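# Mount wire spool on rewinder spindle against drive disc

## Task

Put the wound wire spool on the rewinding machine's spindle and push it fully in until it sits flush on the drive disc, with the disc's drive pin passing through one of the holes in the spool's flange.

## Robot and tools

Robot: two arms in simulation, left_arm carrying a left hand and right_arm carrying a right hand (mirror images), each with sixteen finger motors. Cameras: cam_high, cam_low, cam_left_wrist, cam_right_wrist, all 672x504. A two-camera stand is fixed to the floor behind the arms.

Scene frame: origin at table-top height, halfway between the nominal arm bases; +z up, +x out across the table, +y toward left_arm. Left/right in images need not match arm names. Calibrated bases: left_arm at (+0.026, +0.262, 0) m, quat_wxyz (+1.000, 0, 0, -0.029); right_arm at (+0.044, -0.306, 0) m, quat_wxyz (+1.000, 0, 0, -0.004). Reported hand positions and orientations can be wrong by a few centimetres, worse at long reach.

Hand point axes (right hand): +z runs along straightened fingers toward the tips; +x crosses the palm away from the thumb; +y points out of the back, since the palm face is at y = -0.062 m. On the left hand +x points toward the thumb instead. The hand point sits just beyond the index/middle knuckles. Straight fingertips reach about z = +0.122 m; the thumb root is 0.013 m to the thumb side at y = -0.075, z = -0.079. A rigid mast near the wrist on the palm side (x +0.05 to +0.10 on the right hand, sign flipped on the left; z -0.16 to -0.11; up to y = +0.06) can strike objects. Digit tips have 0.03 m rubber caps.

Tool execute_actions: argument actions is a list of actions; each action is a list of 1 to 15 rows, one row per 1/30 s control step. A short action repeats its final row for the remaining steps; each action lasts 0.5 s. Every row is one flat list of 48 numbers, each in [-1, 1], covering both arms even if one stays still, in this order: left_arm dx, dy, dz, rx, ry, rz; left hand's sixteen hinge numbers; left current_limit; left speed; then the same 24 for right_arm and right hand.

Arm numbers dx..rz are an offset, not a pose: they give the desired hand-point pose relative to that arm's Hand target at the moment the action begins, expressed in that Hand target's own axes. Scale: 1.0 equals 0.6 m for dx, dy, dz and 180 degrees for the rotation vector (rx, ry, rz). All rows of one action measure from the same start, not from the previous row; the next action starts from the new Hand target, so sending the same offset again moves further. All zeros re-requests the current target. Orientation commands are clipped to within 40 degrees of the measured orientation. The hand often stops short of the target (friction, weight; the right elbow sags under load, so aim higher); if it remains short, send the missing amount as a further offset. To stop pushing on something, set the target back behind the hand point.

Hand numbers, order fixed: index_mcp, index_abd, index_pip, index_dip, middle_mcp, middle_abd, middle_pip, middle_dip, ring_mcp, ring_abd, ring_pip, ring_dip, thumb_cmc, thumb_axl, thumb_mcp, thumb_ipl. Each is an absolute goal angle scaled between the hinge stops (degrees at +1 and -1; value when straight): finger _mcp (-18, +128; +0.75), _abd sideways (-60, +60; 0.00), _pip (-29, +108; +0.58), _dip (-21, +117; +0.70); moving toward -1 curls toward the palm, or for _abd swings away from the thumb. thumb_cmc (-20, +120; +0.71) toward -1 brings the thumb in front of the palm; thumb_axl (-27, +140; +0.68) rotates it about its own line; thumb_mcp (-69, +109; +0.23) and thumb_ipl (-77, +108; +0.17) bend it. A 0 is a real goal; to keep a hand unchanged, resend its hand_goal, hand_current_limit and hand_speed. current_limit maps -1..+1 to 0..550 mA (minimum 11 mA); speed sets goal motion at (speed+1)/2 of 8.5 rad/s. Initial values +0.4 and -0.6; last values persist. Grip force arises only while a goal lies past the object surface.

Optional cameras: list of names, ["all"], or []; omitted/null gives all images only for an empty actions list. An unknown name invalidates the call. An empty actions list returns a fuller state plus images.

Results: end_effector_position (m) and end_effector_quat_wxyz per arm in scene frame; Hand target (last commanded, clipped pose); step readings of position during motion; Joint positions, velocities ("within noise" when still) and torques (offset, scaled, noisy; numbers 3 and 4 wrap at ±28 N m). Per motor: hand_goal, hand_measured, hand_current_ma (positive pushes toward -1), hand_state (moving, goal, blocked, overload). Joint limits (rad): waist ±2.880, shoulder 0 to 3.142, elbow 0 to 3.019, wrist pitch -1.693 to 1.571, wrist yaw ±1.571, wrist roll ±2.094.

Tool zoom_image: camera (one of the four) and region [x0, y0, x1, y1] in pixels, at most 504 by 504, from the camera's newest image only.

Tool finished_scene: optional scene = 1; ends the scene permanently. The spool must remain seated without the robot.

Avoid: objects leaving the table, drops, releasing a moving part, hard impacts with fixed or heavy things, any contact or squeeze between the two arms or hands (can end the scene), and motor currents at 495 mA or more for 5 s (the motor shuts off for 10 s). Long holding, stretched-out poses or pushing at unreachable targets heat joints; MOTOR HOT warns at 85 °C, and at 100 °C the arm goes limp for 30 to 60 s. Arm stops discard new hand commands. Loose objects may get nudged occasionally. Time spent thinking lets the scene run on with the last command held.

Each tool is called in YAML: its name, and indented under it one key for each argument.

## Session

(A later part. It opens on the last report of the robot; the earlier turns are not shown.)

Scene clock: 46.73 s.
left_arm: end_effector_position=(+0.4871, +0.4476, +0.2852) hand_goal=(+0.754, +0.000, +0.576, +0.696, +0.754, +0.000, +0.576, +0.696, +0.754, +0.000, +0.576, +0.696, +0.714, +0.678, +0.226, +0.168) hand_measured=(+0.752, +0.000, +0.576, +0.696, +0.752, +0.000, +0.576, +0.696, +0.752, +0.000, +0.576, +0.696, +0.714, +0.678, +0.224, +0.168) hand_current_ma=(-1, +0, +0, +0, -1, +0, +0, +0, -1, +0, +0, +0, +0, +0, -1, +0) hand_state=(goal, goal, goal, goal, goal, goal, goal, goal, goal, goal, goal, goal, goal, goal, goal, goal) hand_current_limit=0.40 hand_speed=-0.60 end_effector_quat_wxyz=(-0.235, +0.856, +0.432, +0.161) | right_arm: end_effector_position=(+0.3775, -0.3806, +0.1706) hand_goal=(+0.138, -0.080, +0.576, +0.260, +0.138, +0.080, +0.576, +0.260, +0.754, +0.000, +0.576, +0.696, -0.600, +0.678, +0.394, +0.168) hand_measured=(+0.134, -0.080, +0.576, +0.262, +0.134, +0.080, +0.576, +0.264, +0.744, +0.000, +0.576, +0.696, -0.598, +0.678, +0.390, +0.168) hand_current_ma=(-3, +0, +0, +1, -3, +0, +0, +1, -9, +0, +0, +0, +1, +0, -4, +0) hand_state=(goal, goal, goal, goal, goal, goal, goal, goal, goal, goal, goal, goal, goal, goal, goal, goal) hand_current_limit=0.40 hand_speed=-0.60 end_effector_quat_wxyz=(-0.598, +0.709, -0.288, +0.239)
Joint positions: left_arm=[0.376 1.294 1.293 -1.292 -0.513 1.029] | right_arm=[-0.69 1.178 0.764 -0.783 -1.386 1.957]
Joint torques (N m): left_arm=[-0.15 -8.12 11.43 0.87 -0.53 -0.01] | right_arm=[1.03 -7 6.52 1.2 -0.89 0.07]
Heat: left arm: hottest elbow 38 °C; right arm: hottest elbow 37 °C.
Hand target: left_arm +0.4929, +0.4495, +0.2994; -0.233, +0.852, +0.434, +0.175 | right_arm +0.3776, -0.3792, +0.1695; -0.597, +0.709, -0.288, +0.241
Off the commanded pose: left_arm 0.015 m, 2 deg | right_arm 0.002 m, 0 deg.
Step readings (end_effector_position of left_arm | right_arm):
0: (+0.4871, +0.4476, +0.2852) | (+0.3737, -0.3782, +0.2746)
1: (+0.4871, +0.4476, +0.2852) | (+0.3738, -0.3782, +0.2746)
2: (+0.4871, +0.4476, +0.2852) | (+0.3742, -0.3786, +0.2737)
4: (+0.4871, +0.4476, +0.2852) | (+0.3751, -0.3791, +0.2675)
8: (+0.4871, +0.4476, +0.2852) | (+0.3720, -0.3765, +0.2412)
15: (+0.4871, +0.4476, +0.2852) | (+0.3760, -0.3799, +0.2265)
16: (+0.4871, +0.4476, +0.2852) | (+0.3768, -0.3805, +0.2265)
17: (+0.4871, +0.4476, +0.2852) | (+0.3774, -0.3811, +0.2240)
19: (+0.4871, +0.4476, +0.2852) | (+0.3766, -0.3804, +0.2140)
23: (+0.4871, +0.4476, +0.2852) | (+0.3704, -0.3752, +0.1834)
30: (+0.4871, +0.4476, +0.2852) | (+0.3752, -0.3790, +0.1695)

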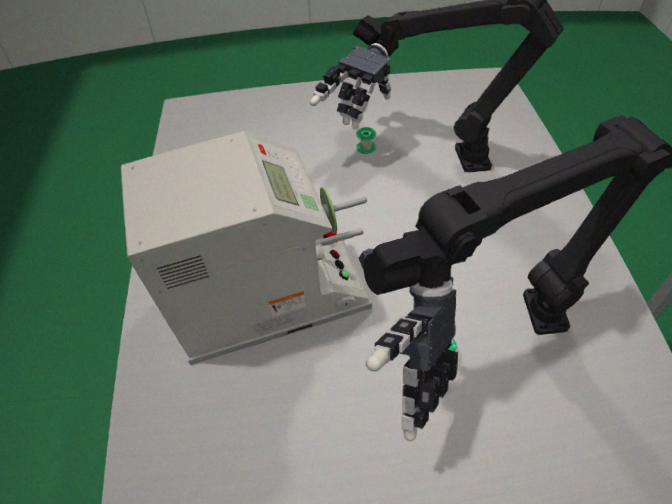

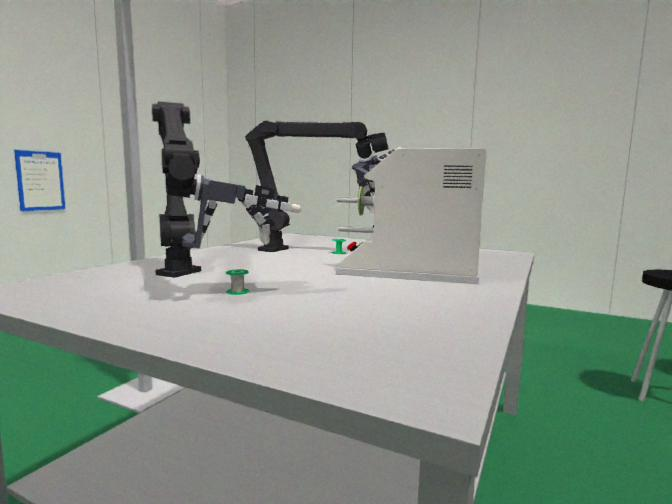

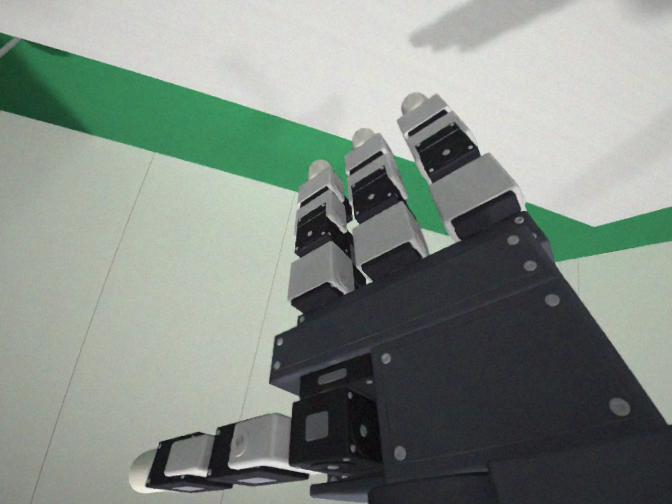

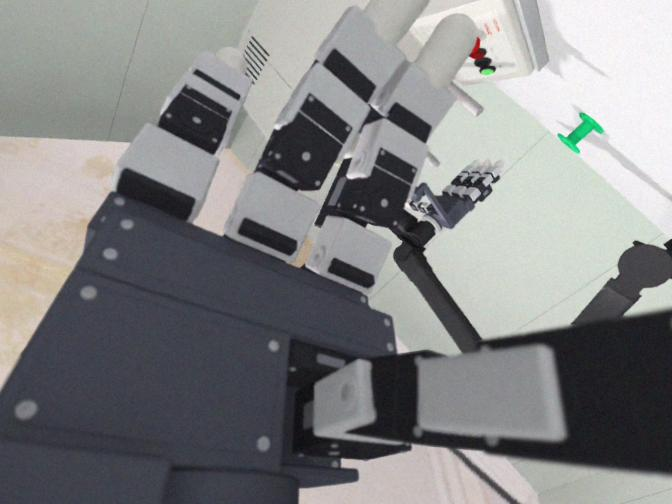

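execute_actions:
  actions:
    - [[0,0,0,0,0,0,0.754,0,0.576,0.696,0.754,0,0.576,0.696,0.754,0,0.576,0.696,0.714,0.678,0.226,0.168,0.4,-0.6,-0.0057,0.0434,0.0181,0,0,0,0.137,-0.08,0.576,0.26,0.137,0.08,0.576,0.26,0.754,0,0.576,0.696,-0.6,0.678,0.393,0.168,0.4,-0.6],[0,0,0,0,0,0,0.754,0,0.576,0.696,0.754,0,0.576,0.696,0.754,0,0.576,0.696,0.714,0.678,0.226,0.168,0.4,-0.6,-0.0113,0.0868,0.0362,0,0,0,0.137,-0.08,0.576,0.26,0.137,0.08,0.576,0.26,0.754,0,0.576,0.696,-0.6,0.678,0.393,0.168,0.4,-0.6]]
  cameras: ["all"]

zoom_image:
  camera: "cam_high"
  region: [300, 60, 430, 190]

zoom_image:
  camera: "cam_low"
  region: [170, 160, 330, 310]

Scene clock: 49.83 s.
left_arm: end_effector_position=(+0.4871, +0.4476, +0.2852) hand_goal=(+0.754, +0.000, +0.576, +0.696, +0.754, +0.000, +0.576, +0.696, +0.754, +0.000, +0.576, +0.696, +0.714, +0.678, +0.226, +0.168) hand_measured=(+0.752, +0.000, +0.576, +0.696, +0.752, +0.000, +0.576, +0.696, +0.752, +0.000, +0.576, +0.696, +0.714, +0.678, +0.224, +0.168) hand_current_ma=(-1, +0, +0, +0, -1, +0, +0, +0, -1, +0, +0, +0, +0, +0, -1, +0) hand_state=(goal, goal, goal, goal, goal, goal, goal, goal, goal, goal, goal, goal, goal, goal, goal, goal) hand_current_limit=0.40 hand_speed=-0.60 end_effector_quat_wxyz=(-0.235, +0.856, +0.432, +0.161) | right_arm: end_effector_position=(+0.3800, -0.3688, +0.1165) hand_goal=(+0.138, -0.080, +0.576, +0.260, +0.138, +0.080, +0.576, +0.260, +0.754, +0.000, +0.576, +0.696, -0.600, +0.678, +0.394, +0.168) hand_measured=(+0.134, -0.080, +0.576, +0.262, +0.134, +0.080, +0.576, +0.264, +0.744, +0.000, +0.576, +0.696, -0.598, +0.678, +0.390, +0.168) hand_current_ma=(-3, +0, +0, +1, -3, +0, +0, +1, -9, +0, +0, +0, +0, +0, -3, +0) hand_state=(goal, goal, goal, goal, goal, goal, goal, goal, goal, goal, goal, goal, goal, goal, goal, goal) hand_current_limit=0.40 hand_speed=-0.60 end_effector_quat_wxyz=(-0.598, +0.711, -0.284, +0.237)
Joint positions: left_arm=[0.376 1.294 1.293 -1.292 -0.513 1.029] | right_arm=[-0.655 1.236 0.638 -0.482 -1.374 2.073]
Joint torques (N m): left_arm=[-0.32 -7.94 11.41 0.83 -0.54 -0.02] | right_arm=[1.49 -6.65 6.16 1.36 -0.8 0.07]
Heat: left arm: hottest elbow 39 °C; right arm: hottest elbow 37 °C.
Hand target: left_arm +0.4929, +0.4495, +0.2994; -0.233, +0.852, +0.434, +0.175 | right_arm +0.3814, -0.3655, +0.1145; -0.597, +0.709, -0.288, +0.241
Off the commanded pose: left_arm 0.015 m, 2 deg | right_arm 0.004 m, 1 deg.
joint sent to its limit (right arm) — joint 6 (wrist roll), upper limit. The joint targets still meet the commanded pose.
Step readings (end_effector_position of left_arm | right_arm):
0: (+0.4871, +0.4476, +0.2852) | (+0.3775, -0.3805, +0.1706)
1: (+0.4871, +0.4476, +0.2852) | (+0.3775, -0.3805, +0.1703)
2: (+0.4871, +0.4476, +0.2852) | (+0.3778, -0.3808, +0.1686)
4: (+0.4871, +0.4476, +0.2852) | (+0.3781, -0.3796, +0.1607)
8: (+0.4871, +0.4476, +0.2852) | (+0.3737, -0.3701, +0.1318)
15: (+0.4871, +0.4476, +0.2852) | (+0.3777, -0.3679, +0.1149)

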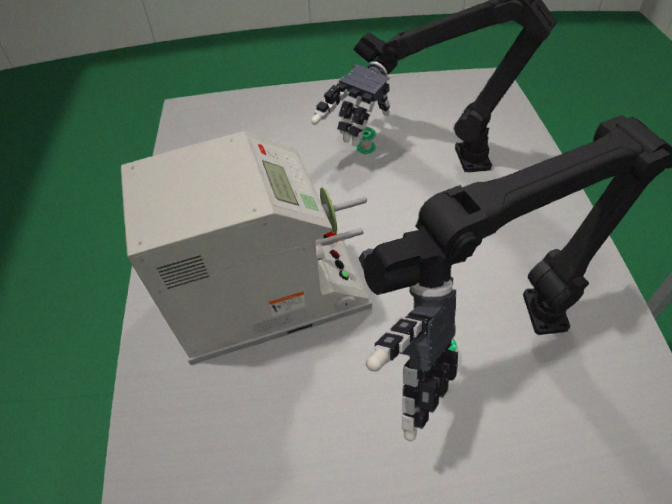

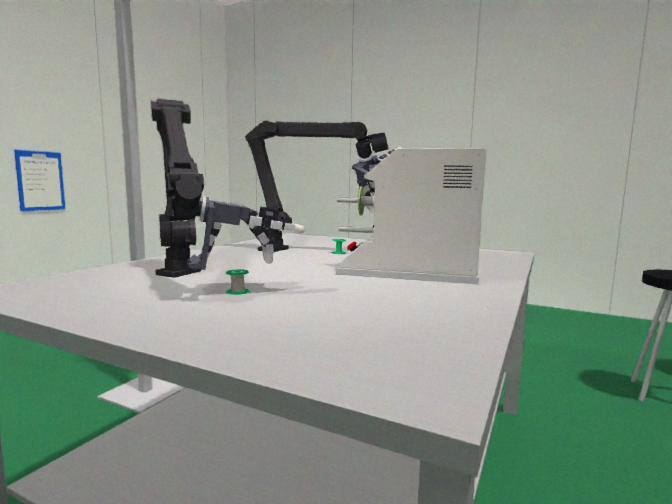

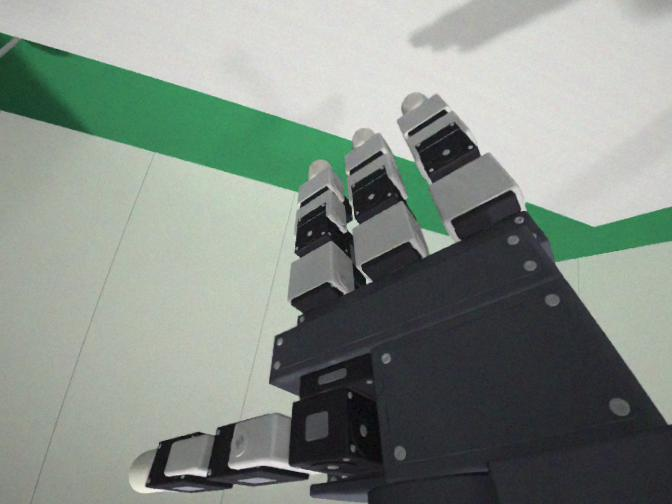

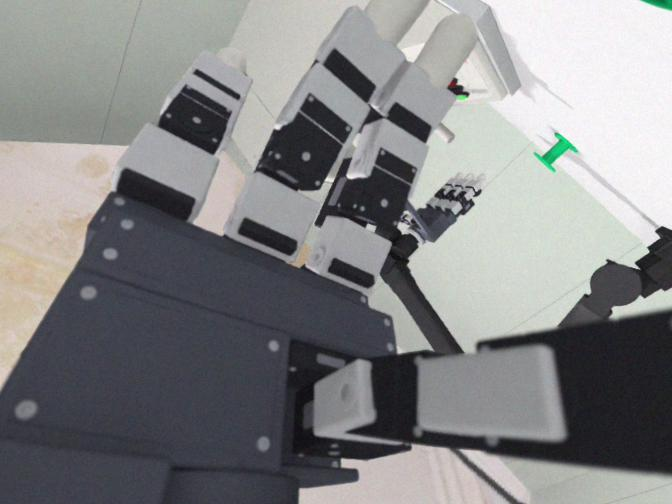

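Scaled by 3.877 from the camera's 672x504 image, which has a finer 960x720 frame.

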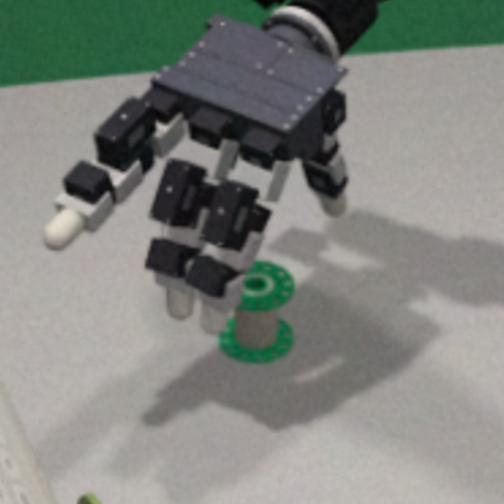

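Scaled by 3.150 from the camera's 672x504 image, which has a finer 960x720 frame.

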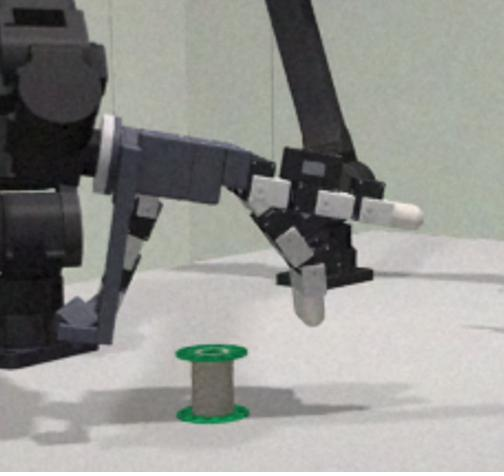

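execute_actions:
  actions:
    - [[0,0,0,0,0,0,0.754,0,0.576,0.696,0.754,0,0.576,0.696,0.754,0,0.576,0.696,0.714,0.678,0.226,0.168,0.4,-0.6,-0.0033,0.0460,0.0087,0,-0.0328,-0.0059,0.137,-0.08,0.576,0.26,0.137,0.08,0.576,0.26,0.754,0,0.576,0.696,-0.6,0.678,0.393,0.168,0.4,-0.6]]
  cameras: ["cam_high","cam_low","cam_right_wrist"]

zoom_image:
  camera: "cam_high"
  region: [300, 60, 430, 190]

zoom_image:
  camera: "cam_low"
  region: [170, 160, 330, 310]

Scene clock: 52.13 s.
left_arm: end_effector_position=(+0.4871, +0.4476, +0.2852) hand_goal=(+0.754, +0.000, +0.576, +0.696, +0.754, +0.000, +0.576, +0.696, +0.754, +0.000, +0.576, +0.696, +0.714, +0.678, +0.226, +0.168) hand_measured=(+0.752, +0.000, +0.576, +0.696, +0.752, +0.000, +0.576, +0.696, +0.752, +0.000, +0.576, +0.696, +0.714, +0.678, +0.224, +0.168) hand_current_ma=(-1, +0, +0, +0, -1, +0, +0, +0, -1, +0, +0, +0, +0, +0, -1, +0) hand_state=(goal, goal, goal, goal, goal, goal, goal, goal, goal, goal, goal, goal, goal, goal, goal, goal) hand_current_limit=0.40 hand_speed=-0.60 end_effector_quat_wxyz=(-0.235, +0.856, +0.432, +0.161) | right_arm: end_effector_position=(+0.3674, -0.3579, +0.0784) hand_goal=(+0.138, -0.080, +0.576, +0.260, +0.138, +0.080, +0.576, +0.260, +0.754, +0.000, +0.576, +0.696, -0.600, +0.678, +0.394, +0.168) hand_measured=(+0.134, -0.080, +0.576, +0.262, +0.134, +0.080, +0.576, +0.264, +0.744, +0.000, +0.576, +0.696, -0.598, +0.678, +0.390, +0.168) hand_current_ma=(-3, +0, +0, +1, -3, +0, +0, +1, -9, +0, +0, +0, +0, +0, -3, +0) hand_state=(goal, goal, goal, goal, goal, goal, goal, goal, goal, goal, goal, goal, goal, goal, goal, goal) hand_current_limit=0.40 hand_speed=-0.60 end_effector_quat_wxyz=(-0.607, +0.718, -0.268, +0.209)
Joint positions: left_arm=[0.376 1.294 1.293 -1.292 -0.513 1.029] | right_arm=[-0.649 1.352 0.638 -0.674 -1.391 1.782]
Joint torques (N m): left_arm=[-0.09 -8.06 11.44 0.9 -0.54 -0.01] | right_arm=[1.49 -6.48 8.49 0.17 -1.16 -0.09]
Heat: left arm: hottest elbow 39 °C; right arm: hottest elbow 38 °C.
Hand target: left_arm +0.4929, +0.4495, +0.2994; -0.233, +0.852, +0.434, +0.175 | right_arm +0.3802, -0.3639, +0.0865; -0.608, +0.723, -0.250, +0.210
Off the commanded pose: left_arm 0.015 m, 2 deg | right_arm 0.016 m, 2 deg.
Step readings (end_effector_position of left_arm | right_arm):
0: (+0.4871, +0.4476, +0.2852) | (+0.3799, -0.3688, +0.1166)
1: (+0.4871, +0.4476, +0.2852) | (+0.3800, -0.3688, +0.1165)
2: (+0.4871, +0.4476, +0.2852) | (+0.3803, -0.3689, +0.1160)
4: (+0.4871, +0.4476, +0.2852) | (+0.3805, -0.3683, +0.1127)
8: (+0.4871, +0.4476, +0.2852) | (+0.3771, -0.3658, +0.0959)
15: (+0.4871, +0.4476, +0.2852) | (+0.3699, -0.3596, +0.0815)
Images, in order (width x height): cam_high 672x504, cam_low 672x504, cam_right_wrist 672x504.

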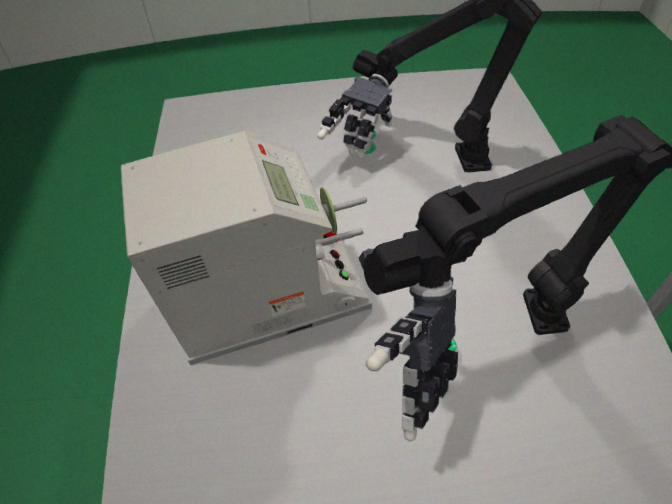

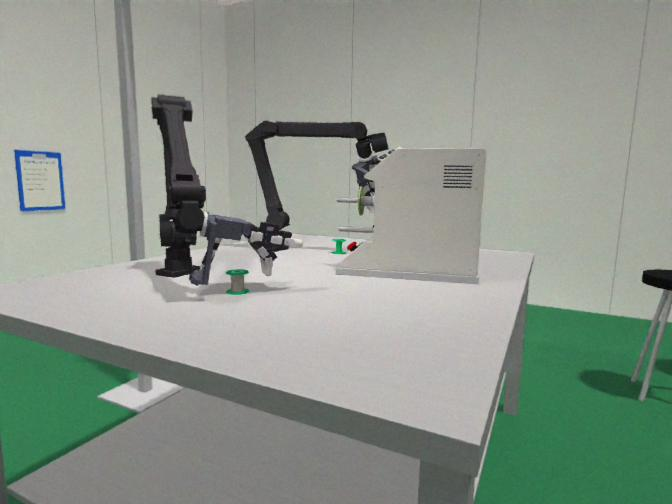

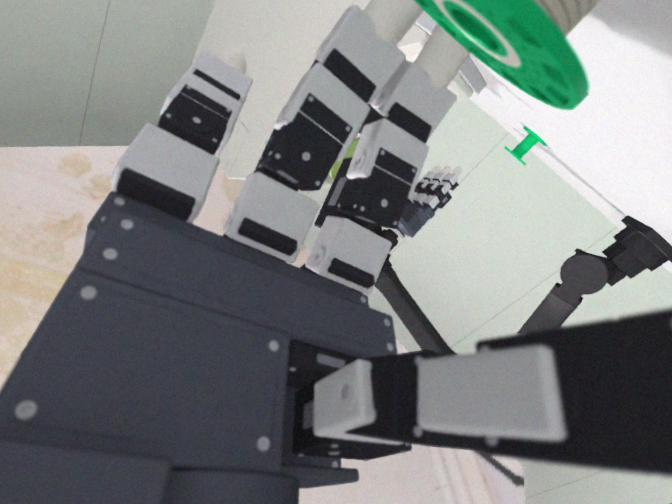

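Scaled by 3.877 from the camera's 672x504 image, which has a finer 960x720 frame.

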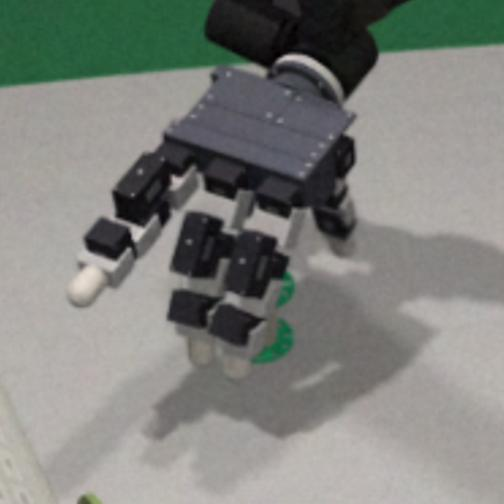

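Scaled by 3.150 from the camera's 672x504 image, which has a finer 960x720 frame.

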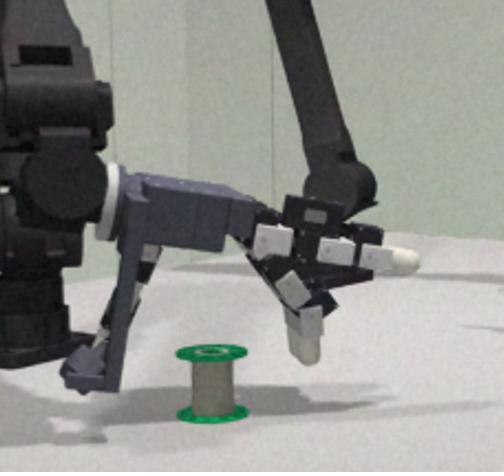

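execute_actions:
  actions:
    - [[0,0,0,0,0,0,0.754,0,0.576,0.696,0.754,0,0.576,0.696,0.754,0,0.576,0.696,0.714,0.678,0.226,0.168,0.4,-0.6,0.0090,0.0362,0.0042,0,0,0,0.137,-0.08,0.576,0.26,0.137,0.08,0.576,0.26,0.754,0,0.576,0.696,-0.6,0.678,0.393,0.168,0.4,-0.6]]
  cameras: ["cam_high","cam_low","cam_right_wrist"]

zoom_image:
  camera: "cam_high"
  region: [300, 60, 430, 190]

zoom_image:
  camera: "cam_low"
  region: [170, 160, 330, 310]

Scene clock: 54.27 s.
left_arm: end_effector_position=(+0.4871, +0.4476, +0.2852) hand_goal=(+0.754, +0.000, +0.576, +0.696, +0.754, +0.000, +0.576, +0.696, +0.754, +0.000, +0.576, +0.696, +0.714, +0.678, +0.226, +0.168) hand_measured=(+0.752, +0.000, +0.576, +0.696, +0.752, +0.000, +0.576, +0.696, +0.752, +0.000, +0.576, +0.696, +0.714, +0.678, +0.224, +0.168) hand_current_ma=(-1, +0, +0, +0, -1, +0, +0, +0, -1, +0, +0, +0, +0, +0, -1, +0) hand_state=(goal, goal, goal, goal, goal, goal, goal, goal, goal, goal, goal, goal, goal, goal, goal, goal) hand_current_limit=0.40 hand_speed=-0.60 end_effector_quat_wxyz=(-0.235, +0.856, +0.432, +0.161) | right_arm: end_effector_position=(+0.3698, -0.3603, +0.0565) hand_goal=(+0.138, -0.080, +0.576, +0.260, +0.138, +0.080, +0.576, +0.260, +0.754, +0.000, +0.576, +0.696, -0.600, +0.678, +0.394, +0.168) hand_measured=(+0.134, -0.080, +0.576, +0.262, +0.134, +0.080, +0.576, +0.264, +0.744, +0.000, +0.576, +0.696, -0.598, +0.678, +0.390, +0.168) hand_current_ma=(-3, +0, +0, +1, -3, +0, +0, +1, -9, +0, +0, +0, +0, +0, -3, +0) hand_state=(goal, goal, goal, goal, goal, goal, goal, goal, goal, goal, goal, goal, goal, goal, goal, goal) hand_current_limit=0.40 hand_speed=-0.60 end_effector_quat_wxyz=(-0.609, +0.720, -0.264, +0.201)
Joint positions: left_arm=[0.376 1.294 1.293 -1.292 -0.513 1.029] | right_arm=[-0.649 1.441 0.652 -0.706 -1.393 1.68]
Joint torques (N m): left_arm=[-0.32 -7.82 11.37 0.88 -0.53 -0.01] | right_arm=[1.32 -7.59 7.99 0.08 -1.19 -0.09]
Heat: left arm: hottest elbow 39 °C; right arm: hottest elbow 38 °C.
Hand target: left_arm +0.4929, +0.4495, +0.2994; -0.233, +0.852, +0.434, +0.175 | right_arm +0.3836, -0.3681, +0.0647; -0.608, +0.723, -0.250, +0.210
Off the commanded pose: left_arm 0.015 m, 2 deg | right_arm 0.018 m, 2 deg.
Step readings (end_effector_position of left_arm | right_arm):
0: (+0.4871, +0.4476, +0.2852) | (+0.3675, -0.3580, +0.0784)
1: (+0.4871, +0.4476, +0.2852) | (+0.3675, -0.3580, +0.0783)
2: (+0.4871, +0.4476, +0.2852) | (+0.3677, -0.3581, +0.0776)
4: (+0.4871, +0.4476, +0.2852) | (+0.3686, -0.3588, +0.0736)
8: (+0.4871, +0.4476, +0.2852) | (+0.3680, -0.3585, +0.0602)
15: (+0.4871, +0.4476, +0.2852) | (+0.3670, -0.3580, +0.0550)
Images, in order (width x height): cam_high 672x504, cam_low 672x504, cam_right_wrist 672x504.

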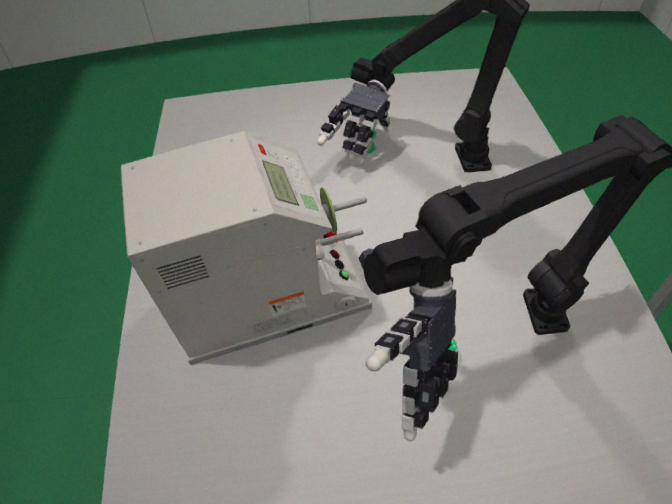

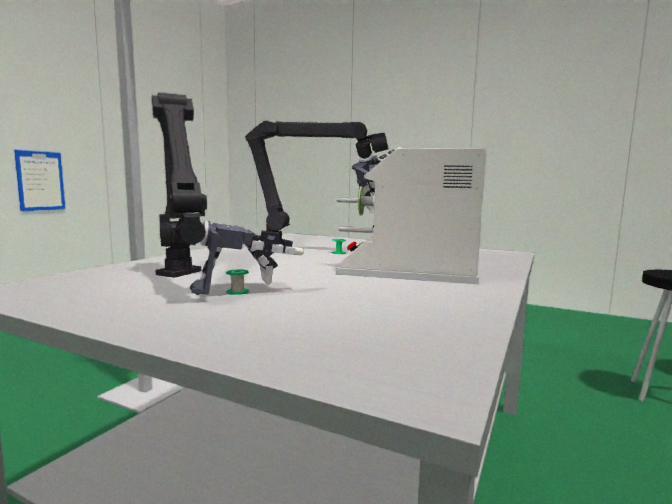

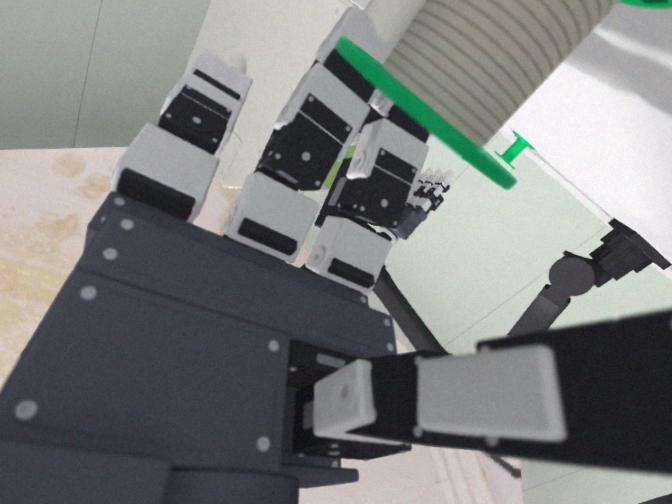

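Scaled by 3.877 from the camera's 672x504 image, which has a finer 960x720 frame.

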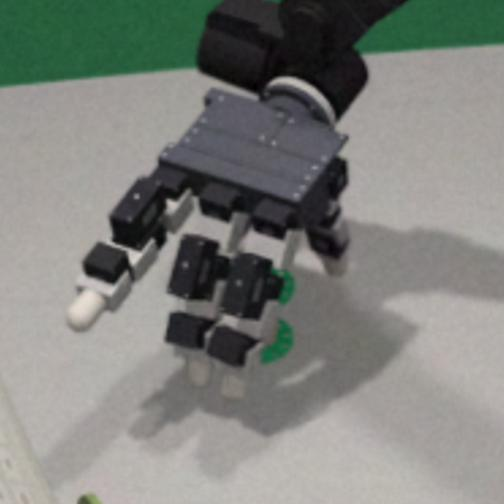

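Scaled by 3.150 from the camera's 672x504 image, which has a finer 960x720 frame.

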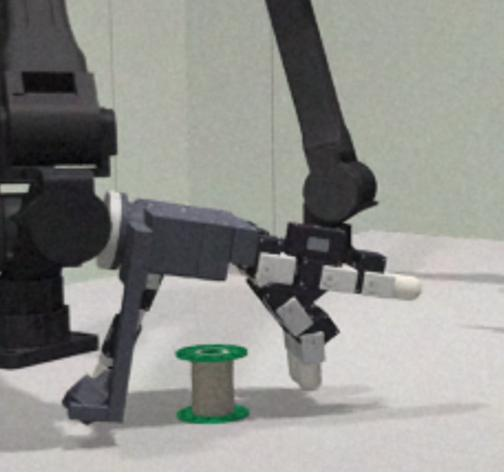

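execute_actions:
  actions:
    - [[0,0,0,0,0,0,0.754,0,0.576,0.696,0.754,0,0.576,0.696,0.754,0,0.576,0.696,0.714,0.678,0.226,0.168,0.4,-0.6,0.0170,-0.0130,0,0,0,0,0.137,-0.08,0.576,0.26,0.137,0.08,0.576,0.26,0.754,0,0.576,0.696,-0.6,0.678,0.393,0.168,0.4,-0.6]]
  cameras: ["cam_high","cam_right_wrist"]

Scene clock: 55.57 s.
left_arm: end_effector_position=(+0.4871, +0.4476, +0.2852) hand_goal=(+0.754, +0.000, +0.576, +0.696, +0.754, +0.000, +0.576, +0.696, +0.754, +0.000, +0.576, +0.696, +0.714, +0.678, +0.226, +0.168) hand_measured=(+0.752, +0.000, +0.576, +0.696, +0.752, +0.000, +0.576, +0.696, +0.752, +0.000, +0.576, +0.696, +0.714, +0.678, +0.224, +0.168) hand_current_ma=(-1, +0, +0, +0, -1, +0, +0, +0, -1, +0, +0, +0, +0, +0, -1, +0) hand_state=(goal, goal, goal, goal, goal, goal, goal, goal, goal, goal, goal, goal, goal, goal, goal, goal) hand_current_limit=0.40 hand_speed=-0.60 end_effector_quat_wxyz=(-0.235, +0.856, +0.432, +0.161) | right_arm: end_effector_position=(+0.3801, -0.3683, +0.0648) hand_goal=(+0.138, -0.080, +0.576, +0.260, +0.138, +0.080, +0.576, +0.260, +0.754, +0.000, +0.576, +0.696, -0.600, +0.678, +0.394, +0.168) hand_measured=(+0.134, -0.080, +0.576, +0.262, +0.134, +0.080, +0.576, +0.264, +0.744, +0.000, +0.576, +0.696, -0.598, +0.678, +0.390, +0.168) hand_current_ma=(-3, +0, +0, +1, -3, +0, +0, +1, -9, +0, +0, +0, +0, +0, -3, +0) hand_state=(goal, goal, goal, goal, goal, goal, goal, goal, goal, goal, goal, goal, goal, goal, goal, goal) hand_current_limit=0.40 hand_speed=-0.60 end_effector_quat_wxyz=(-0.607, +0.722, -0.257, +0.209)
Joint positions: left_arm=[0.376 1.294 1.293 -1.292 -0.513 1.029] | right_arm=[-0.649 1.443 0.686 -0.717 -1.393 1.679]
Joint torques (N m): left_arm=[-0.09 -8.06 11.41 0.81 -0.54 -0.01] | right_arm=[1.38 -7.47 8.18 0.09 -1.18 0.05]
Heat: left arm: hottest elbow 39 °C; right arm: hottest elbow 38 °C.
Hand target: left_arm +0.4929, +0.4495, +0.2994; -0.233, +0.852, +0.434, +0.175 | right_arm +0.3926, -0.3735, +0.0723; -0.608, +0.723, -0.250, +0.210
Off the commanded pose: left_arm 0.015 m, 2 deg | right_arm 0.015 m, 1 deg.
Step readings (end_effector_position of left_arm | right_arm):
0: (+0.4871, +0.4476, +0.2852) | (+0.3698, -0.3604, +0.0565)
1: (+0.4871, +0.4476, +0.2852) | (+0.3700, -0.3605, +0.0566)
2: (+0.4871, +0.4476, +0.2852) | (+0.3702, -0.3606, +0.0569)
4: (+0.4871, +0.4476, +0.2852) | (+0.3717, -0.3618, +0.0583)
8: (+0.4871, +0.4476, +0.2852) | (+0.3780, -0.3666, +0.0632)
15: (+0.4871, +0.4476, +0.2852) | (+0.3804, -0.3685, +0.0652)
Images, in order (width x height): cam_high 672x504, cam_right_wrist 672x504.

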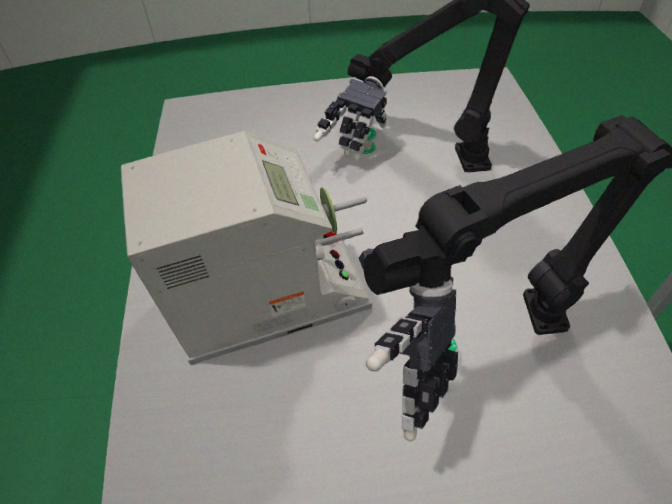

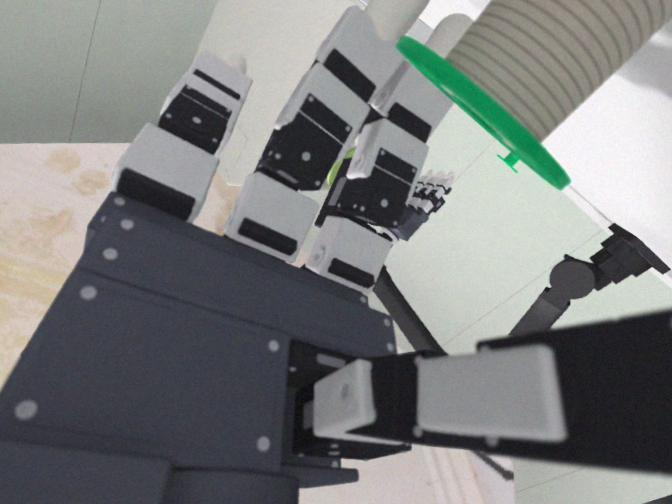

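zoom_image:
  camera: "cam_high"
  region: [310, 70, 410, 170]

Scaled by 5.040 from the camera's 672x504 image, which has a finer 960x720 frame.

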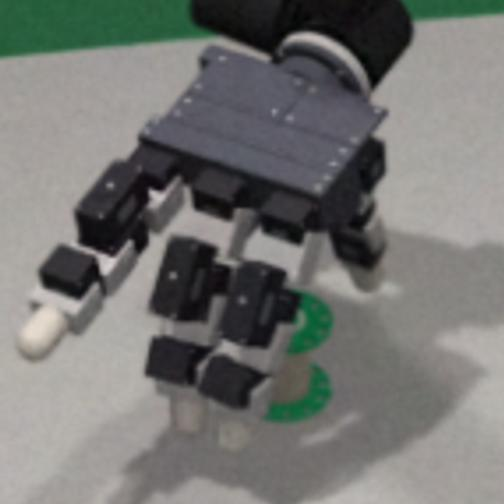

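execute_actions:
  actions:
    - [[0,0,0,0,0,0,0.754,0,0.576,0.696,0.754,0,0.576,0.696,0.754,0,0.576,0.696,0.714,0.678,0.226,0.168,0.4,-0.6,0,0,0,0,0,0,-0.068,-0.08,0.576,-0.029,-0.068,0.08,0.576,-0.029,0.754,0,0.576,0.696,-0.643,0.678,0.281,-0.103,0.2,-0.8]]
    - [[0,0,0,0,0,0,0.754,0,0.576,0.696,0.754,0,0.576,0.696,0.754,0,0.576,0.696,0.714,0.678,0.226,0.168,0.4,-0.6,0,0,0,0,0,0,-0.068,-0.08,0.576,-0.029,-0.068,0.08,0.576,-0.029,0.754,0,0.576,0.696,-0.643,0.678,0.281,-0.103,0.2,-0.8]]
  cameras: ["cam_high","cam_low","cam_right_wrist"]

zoom_image:
  camera: "cam_high"
  region: [310, 70, 410, 170]

zoom_image:
  camera: "cam_low"
  region: [180, 210, 310, 310]

Scene clock: 58.57 s.
left_arm: end_effector_position=(+0.4871, +0.4476, +0.2852) hand_goal=(+0.754, +0.000, +0.576, +0.696, +0.754, +0.000, +0.576, +0.696, +0.754, +0.000, +0.576, +0.696, +0.714, +0.678, +0.226, +0.168) hand_measured=(+0.752, +0.000, +0.576, +0.696, +0.752, +0.000, +0.576, +0.696, +0.752, +0.000, +0.576, +0.696, +0.714, +0.678, +0.224, +0.168) hand_current_ma=(-1, +0, +0, +0, -1, +0, +0, +0, -1, +0, +0, +0, +0, +0, -1, +0) hand_state=(goal, goal, goal, goal, goal, goal, goal, goal, goal, goal, goal, goal, goal, goal, goal, goal) hand_current_limit=0.40 hand_speed=-0.60 end_effector_quat_wxyz=(-0.235, +0.856, +0.432, +0.161) | right_arm: end_effector_position=(+0.3801, -0.3682, +0.0649) hand_goal=(-0.068, -0.080, +0.576, -0.028, -0.068, +0.080, +0.576, -0.028, +0.754, +0.000, +0.576, +0.696, -0.642, +0.678, +0.282, -0.102) hand_measured=(-0.070, -0.080, +0.576, -0.024, -0.070, +0.080, +0.576, -0.024, +0.744, +0.000, +0.576, +0.696, -0.638, +0.678, +0.284, -0.100) hand_current_ma=(-1, +0, +0, +2, -1, +0, +0, +2, -9, +0, +0, +0, +1, +0, +0, +2) hand_state=(goal, goal, goal, goal, goal, goal, goal, goal, goal, goal, goal, goal, goal, goal, goal, goal) hand_current_limit=0.20 hand_speed=-0.80 end_effector_quat_wxyz=(-0.607, +0.722, -0.257, +0.209)
Joint positions: left_arm=[0.376 1.294 1.293 -1.292 -0.513 1.029] | right_arm=[-0.649 1.443 0.686 -0.718 -1.393 1.679]
Joint torques (N m): left_arm=[-0.32 -8.12 11.45 0.9 -0.53 -0.03] | right_arm=[1.38 -7.41 8.23 0.08 -1.16 0.04]
Heat: left arm: hottest elbow 39 °C; right arm: hottest elbow 38 °C.
Hand target: left_arm +0.4929, +0.4495, +0.2994; -0.233, +0.852, +0.434, +0.175 | right_arm +0.3926, -0.3734, +0.0723; -0.608, +0.723, -0.250, +0.210
Off the commanded pose: left_arm 0.015 m, 2 deg | right_arm 0.015 m, 1 deg.
Step readings (end_effector_position of left_arm | right_arm):
0: (+0.4871, +0.4476, +0.2852) | (+0.3801, -0.3682, +0.0648)
1: (+0.4871, +0.4476, +0.2852) | (+0.3801, -0.3682, +0.0648)
2: (+0.4871, +0.4476, +0.2852) | (+0.3801, -0.3682, +0.0649)
4: (+0.4871, +0.4476, +0.2852) | (+0.3801, -0.3682, +0.0649)
8: (+0.4871, +0.4476, +0.2852) | (+0.3801, -0.3682, +0.0649)
15: (+0.4871, +0.4476, +0.2852) | (+0.3801, -0.3682, +0.0649)
16: (+0.4871, +0.4476, +0.2852) | (+0.3801, -0.3682, +0.0649)
17: (+0.4871, +0.4476, +0.2852) | (+0.3801, -0.3682, +0.0649)
19: (+0.4871, +0.4476, +0.2852) | (+0.3801, -0.3682, +0.0649)
23: (+0.4871, +0.4476, +0.2852) | (+0.3801, -0.3682, +0.0649)
30: (+0.4871, +0.4476, +0.2852) | (+0.3801, -0.3682, +0.0649)
Images, in order (width x height): cam_high 672x504, cam_low 672x504, cam_right_wrist 672x504.

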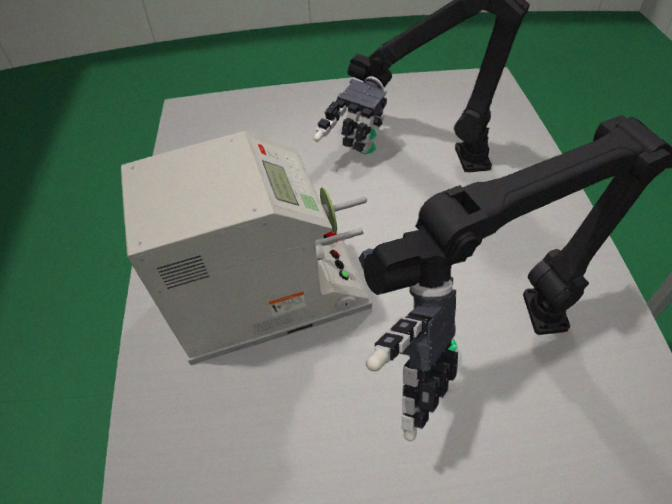

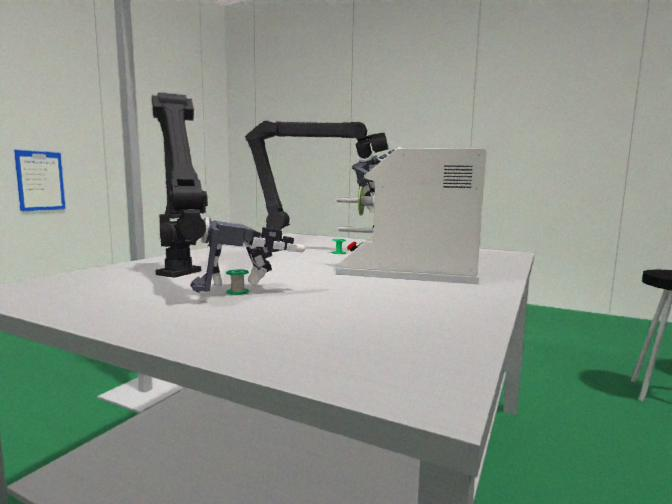

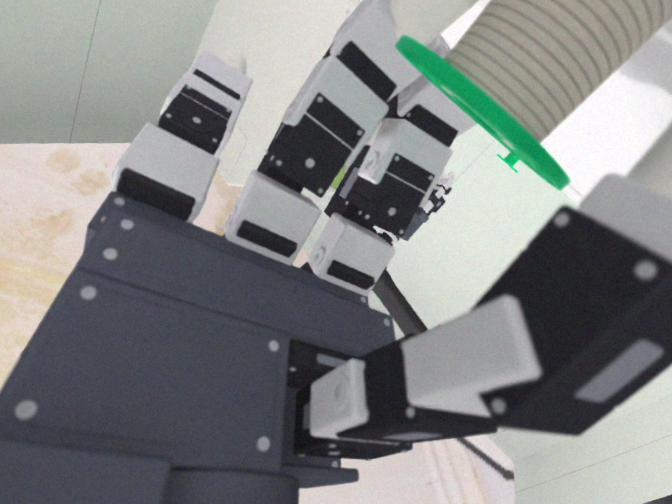

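Scaled by 5.040 from the camera's 672x504 image, which has a finer 960x720 frame.

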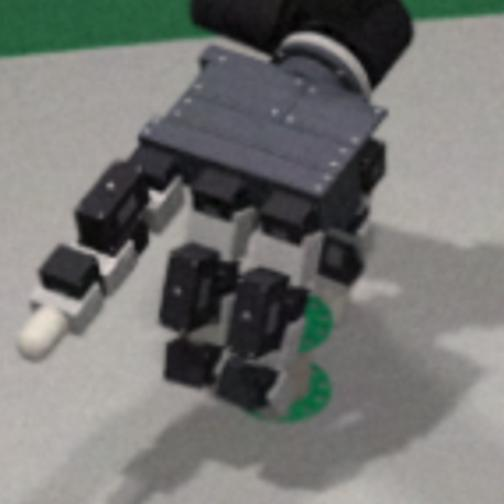

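Scaled by 3.877 from the camera's 672x504 image, which has a finer 960x720 frame.

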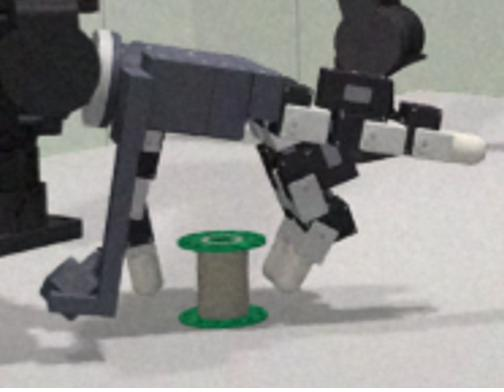

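execute_actions:
  actions:
    - [[0,0,0,0,0,0,0.754,0,0.576,0.696,0.754,0,0.576,0.696,0.754,0,0.576,0.696,0.714,0.678,0.226,0.168,0.4,-0.6,0,0,0,0,0,0,-0.137,-0.08,0.576,-0.200,-0.137,0.08,0.576,-0.200,0.754,0,0.576,0.696,-0.643,0.678,0.225,-0.240,0.0,-0.9]]
    - [[0,0,0,0,0,0,0.754,0,0.576,0.696,0.754,0,0.576,0.696,0.754,0,0.576,0.696,0.714,0.678,0.226,0.168,0.4,-0.6,0,0,0,0,0,0,-0.137,-0.08,0.576,-0.200,-0.137,0.08,0.576,-0.200,0.754,0,0.576,0.696,-0.643,0.678,0.225,-0.240,0.0,-0.9]]
  cameras: ["cam_high","cam_low","cam_right_wrist"]

zoom_image:
  camera: "cam_high"
  region: [310, 70, 410, 170]

zoom_image:
  camera: "cam_low"
  region: [180, 210, 310, 310]

Scene clock: 60.17 s.
left_arm: end_effector_position=(+0.4871, +0.4476, +0.2852) hand_goal=(+0.754, +0.000, +0.576, +0.696, +0.754, +0.000, +0.576, +0.696, +0.754, +0.000, +0.576, +0.696, +0.714, +0.678, +0.226, +0.168) hand_measured=(+0.752, +0.000, +0.576, +0.696, +0.752, +0.000, +0.576, +0.696, +0.752, +0.000, +0.576, +0.696, +0.714, +0.678, +0.224, +0.168) hand_current_ma=(-1, +0, +0, +0, -1, +0, +0, +0, -1, +0, +0, +0, +0, +0, -1, +0) hand_state=(goal, goal, goal, goal, goal, goal, goal, goal, goal, goal, goal, goal, goal, goal, goal, goal) hand_current_limit=0.40 hand_speed=-0.60 end_effector_quat_wxyz=(-0.235, +0.856, +0.432, +0.161) | right_arm: end_effector_position=(+0.3801, -0.3682, +0.0649) hand_goal=(-0.136, -0.080, +0.576, -0.200, -0.136, +0.080, +0.576, -0.200, +0.754, +0.000, +0.576, +0.696, -0.642, +0.678, +0.226, -0.240) hand_measured=(-0.136, -0.080, +0.576, -0.196, -0.136, +0.080, +0.576, -0.196, +0.744, +0.000, +0.576, +0.696, -0.638, +0.678, +0.228, -0.236) hand_current_ma=(+0, +0, +0, +2, +0, +0, +0, +2, -9, +0, +0, +0, +1, +0, +1, +3) hand_state=(goal, goal, goal, goal, goal, goal, goal, goal, goal, goal, goal, goal, goal, goal, goal, goal) hand_current_limit=0.00 hand_speed=-0.90 end_effector_quat_wxyz=(-0.607, +0.722, -0.257, +0.209)
Joint positions: left_arm=[0.376 1.294 1.293 -1.292 -0.513 1.029] | right_arm=[-0.649 1.443 0.686 -0.718 -1.393 1.679]
Joint torques (N m): left_arm=[-0.03 -7.88 11.48 0.83 -0.54 -0.03] | right_arm=[1.32 -7.36 8.21 0.06 -1.15 0.03]
Heat: left arm: hottest elbow 39 °C; right arm: hottest elbow 38 °C.
Hand target: left_arm +0.4929, +0.4495, +0.2994; -0.233, +0.852, +0.434, +0.175 | right_arm +0.3925, -0.3734, +0.0723; -0.608, +0.723, -0.250, +0.210
Off the commanded pose: left_arm 0.015 m, 2 deg | right_arm 0.015 m, 1 deg.
Step readings (end_effector_position of left_arm | right_arm):
0: (+0.4871, +0.4476, +0.2852) | (+0.3801, -0.3682, +0.0649)
1: (+0.4871, +0.4476, +0.2852) | (+0.3801, -0.3682, +0.0649)
2: (+0.4871, +0.4476, +0.2852) | (+0.3801, -0.3682, +0.0649)
4: (+0.4871, +0.4476, +0.2852) | (+0.3801, -0.3682, +0.0649)
8: (+0.4871, +0.4476, +0.2852) | (+0.3801, -0.3682, +0.0649)
15: (+0.4871, +0.4476, +0.2852) | (+0.3801, -0.3682, +0.0649)
16: (+0.4871, +0.4476, +0.2852) | (+0.3801, -0.3682, +0.0649)
17: (+0.4871, +0.4476, +0.2852) | (+0.3801, -0.3682, +0.0649)
19: (+0.4871, +0.4476, +0.2852) | (+0.3801, -0.3682, +0.0649)
23: (+0.4871, +0.4476, +0.2852) | (+0.3801, -0.3682, +0.0649)
30: (+0.4871, +0.4476, +0.2852) | (+0.3801, -0.3682, +0.0649)
Images, in order (width x height): cam_high 672x504, cam_low 672x504, cam_right_wrist 672x504.

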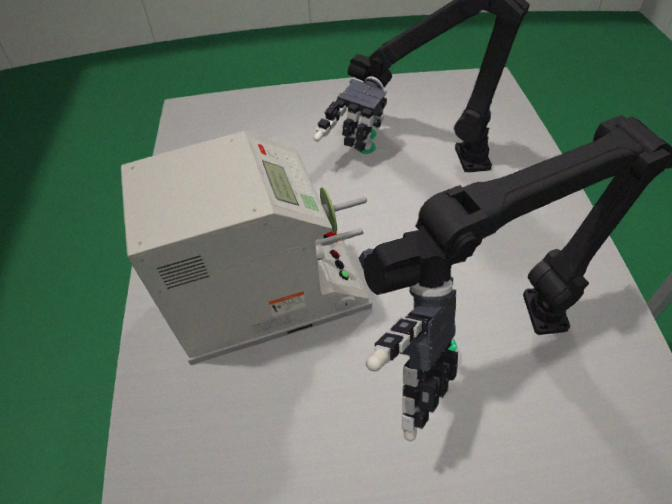

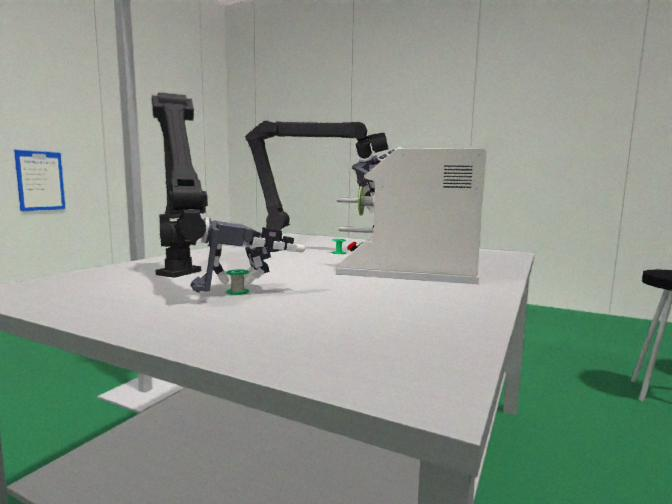

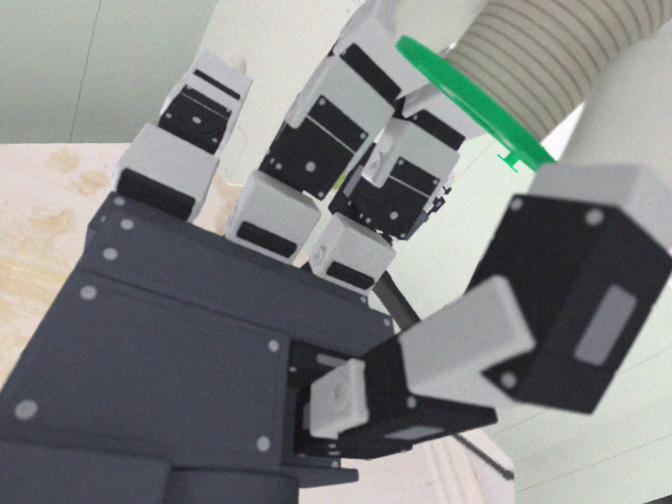

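Scaled by 5.040 from the camera's 672x504 image, which has a finer 960x720 frame.

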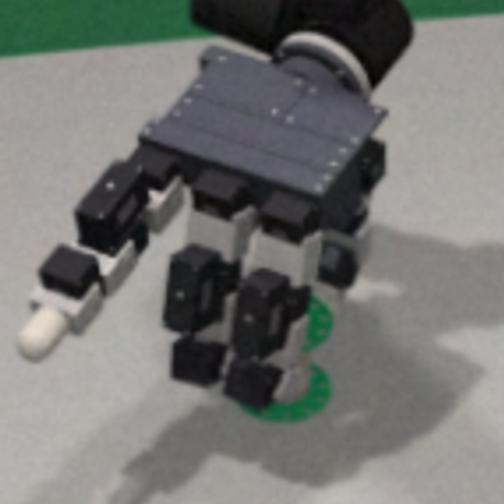

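Scaled by 3.877 from the camera's 672x504 image, which has a finer 960x720 frame.

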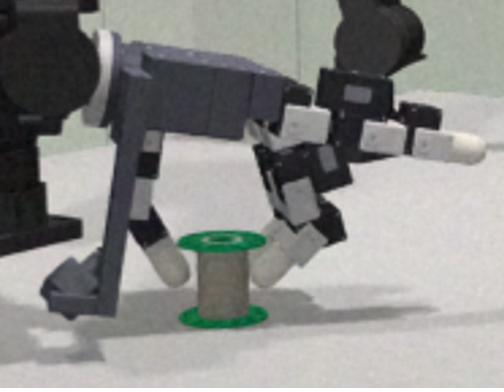

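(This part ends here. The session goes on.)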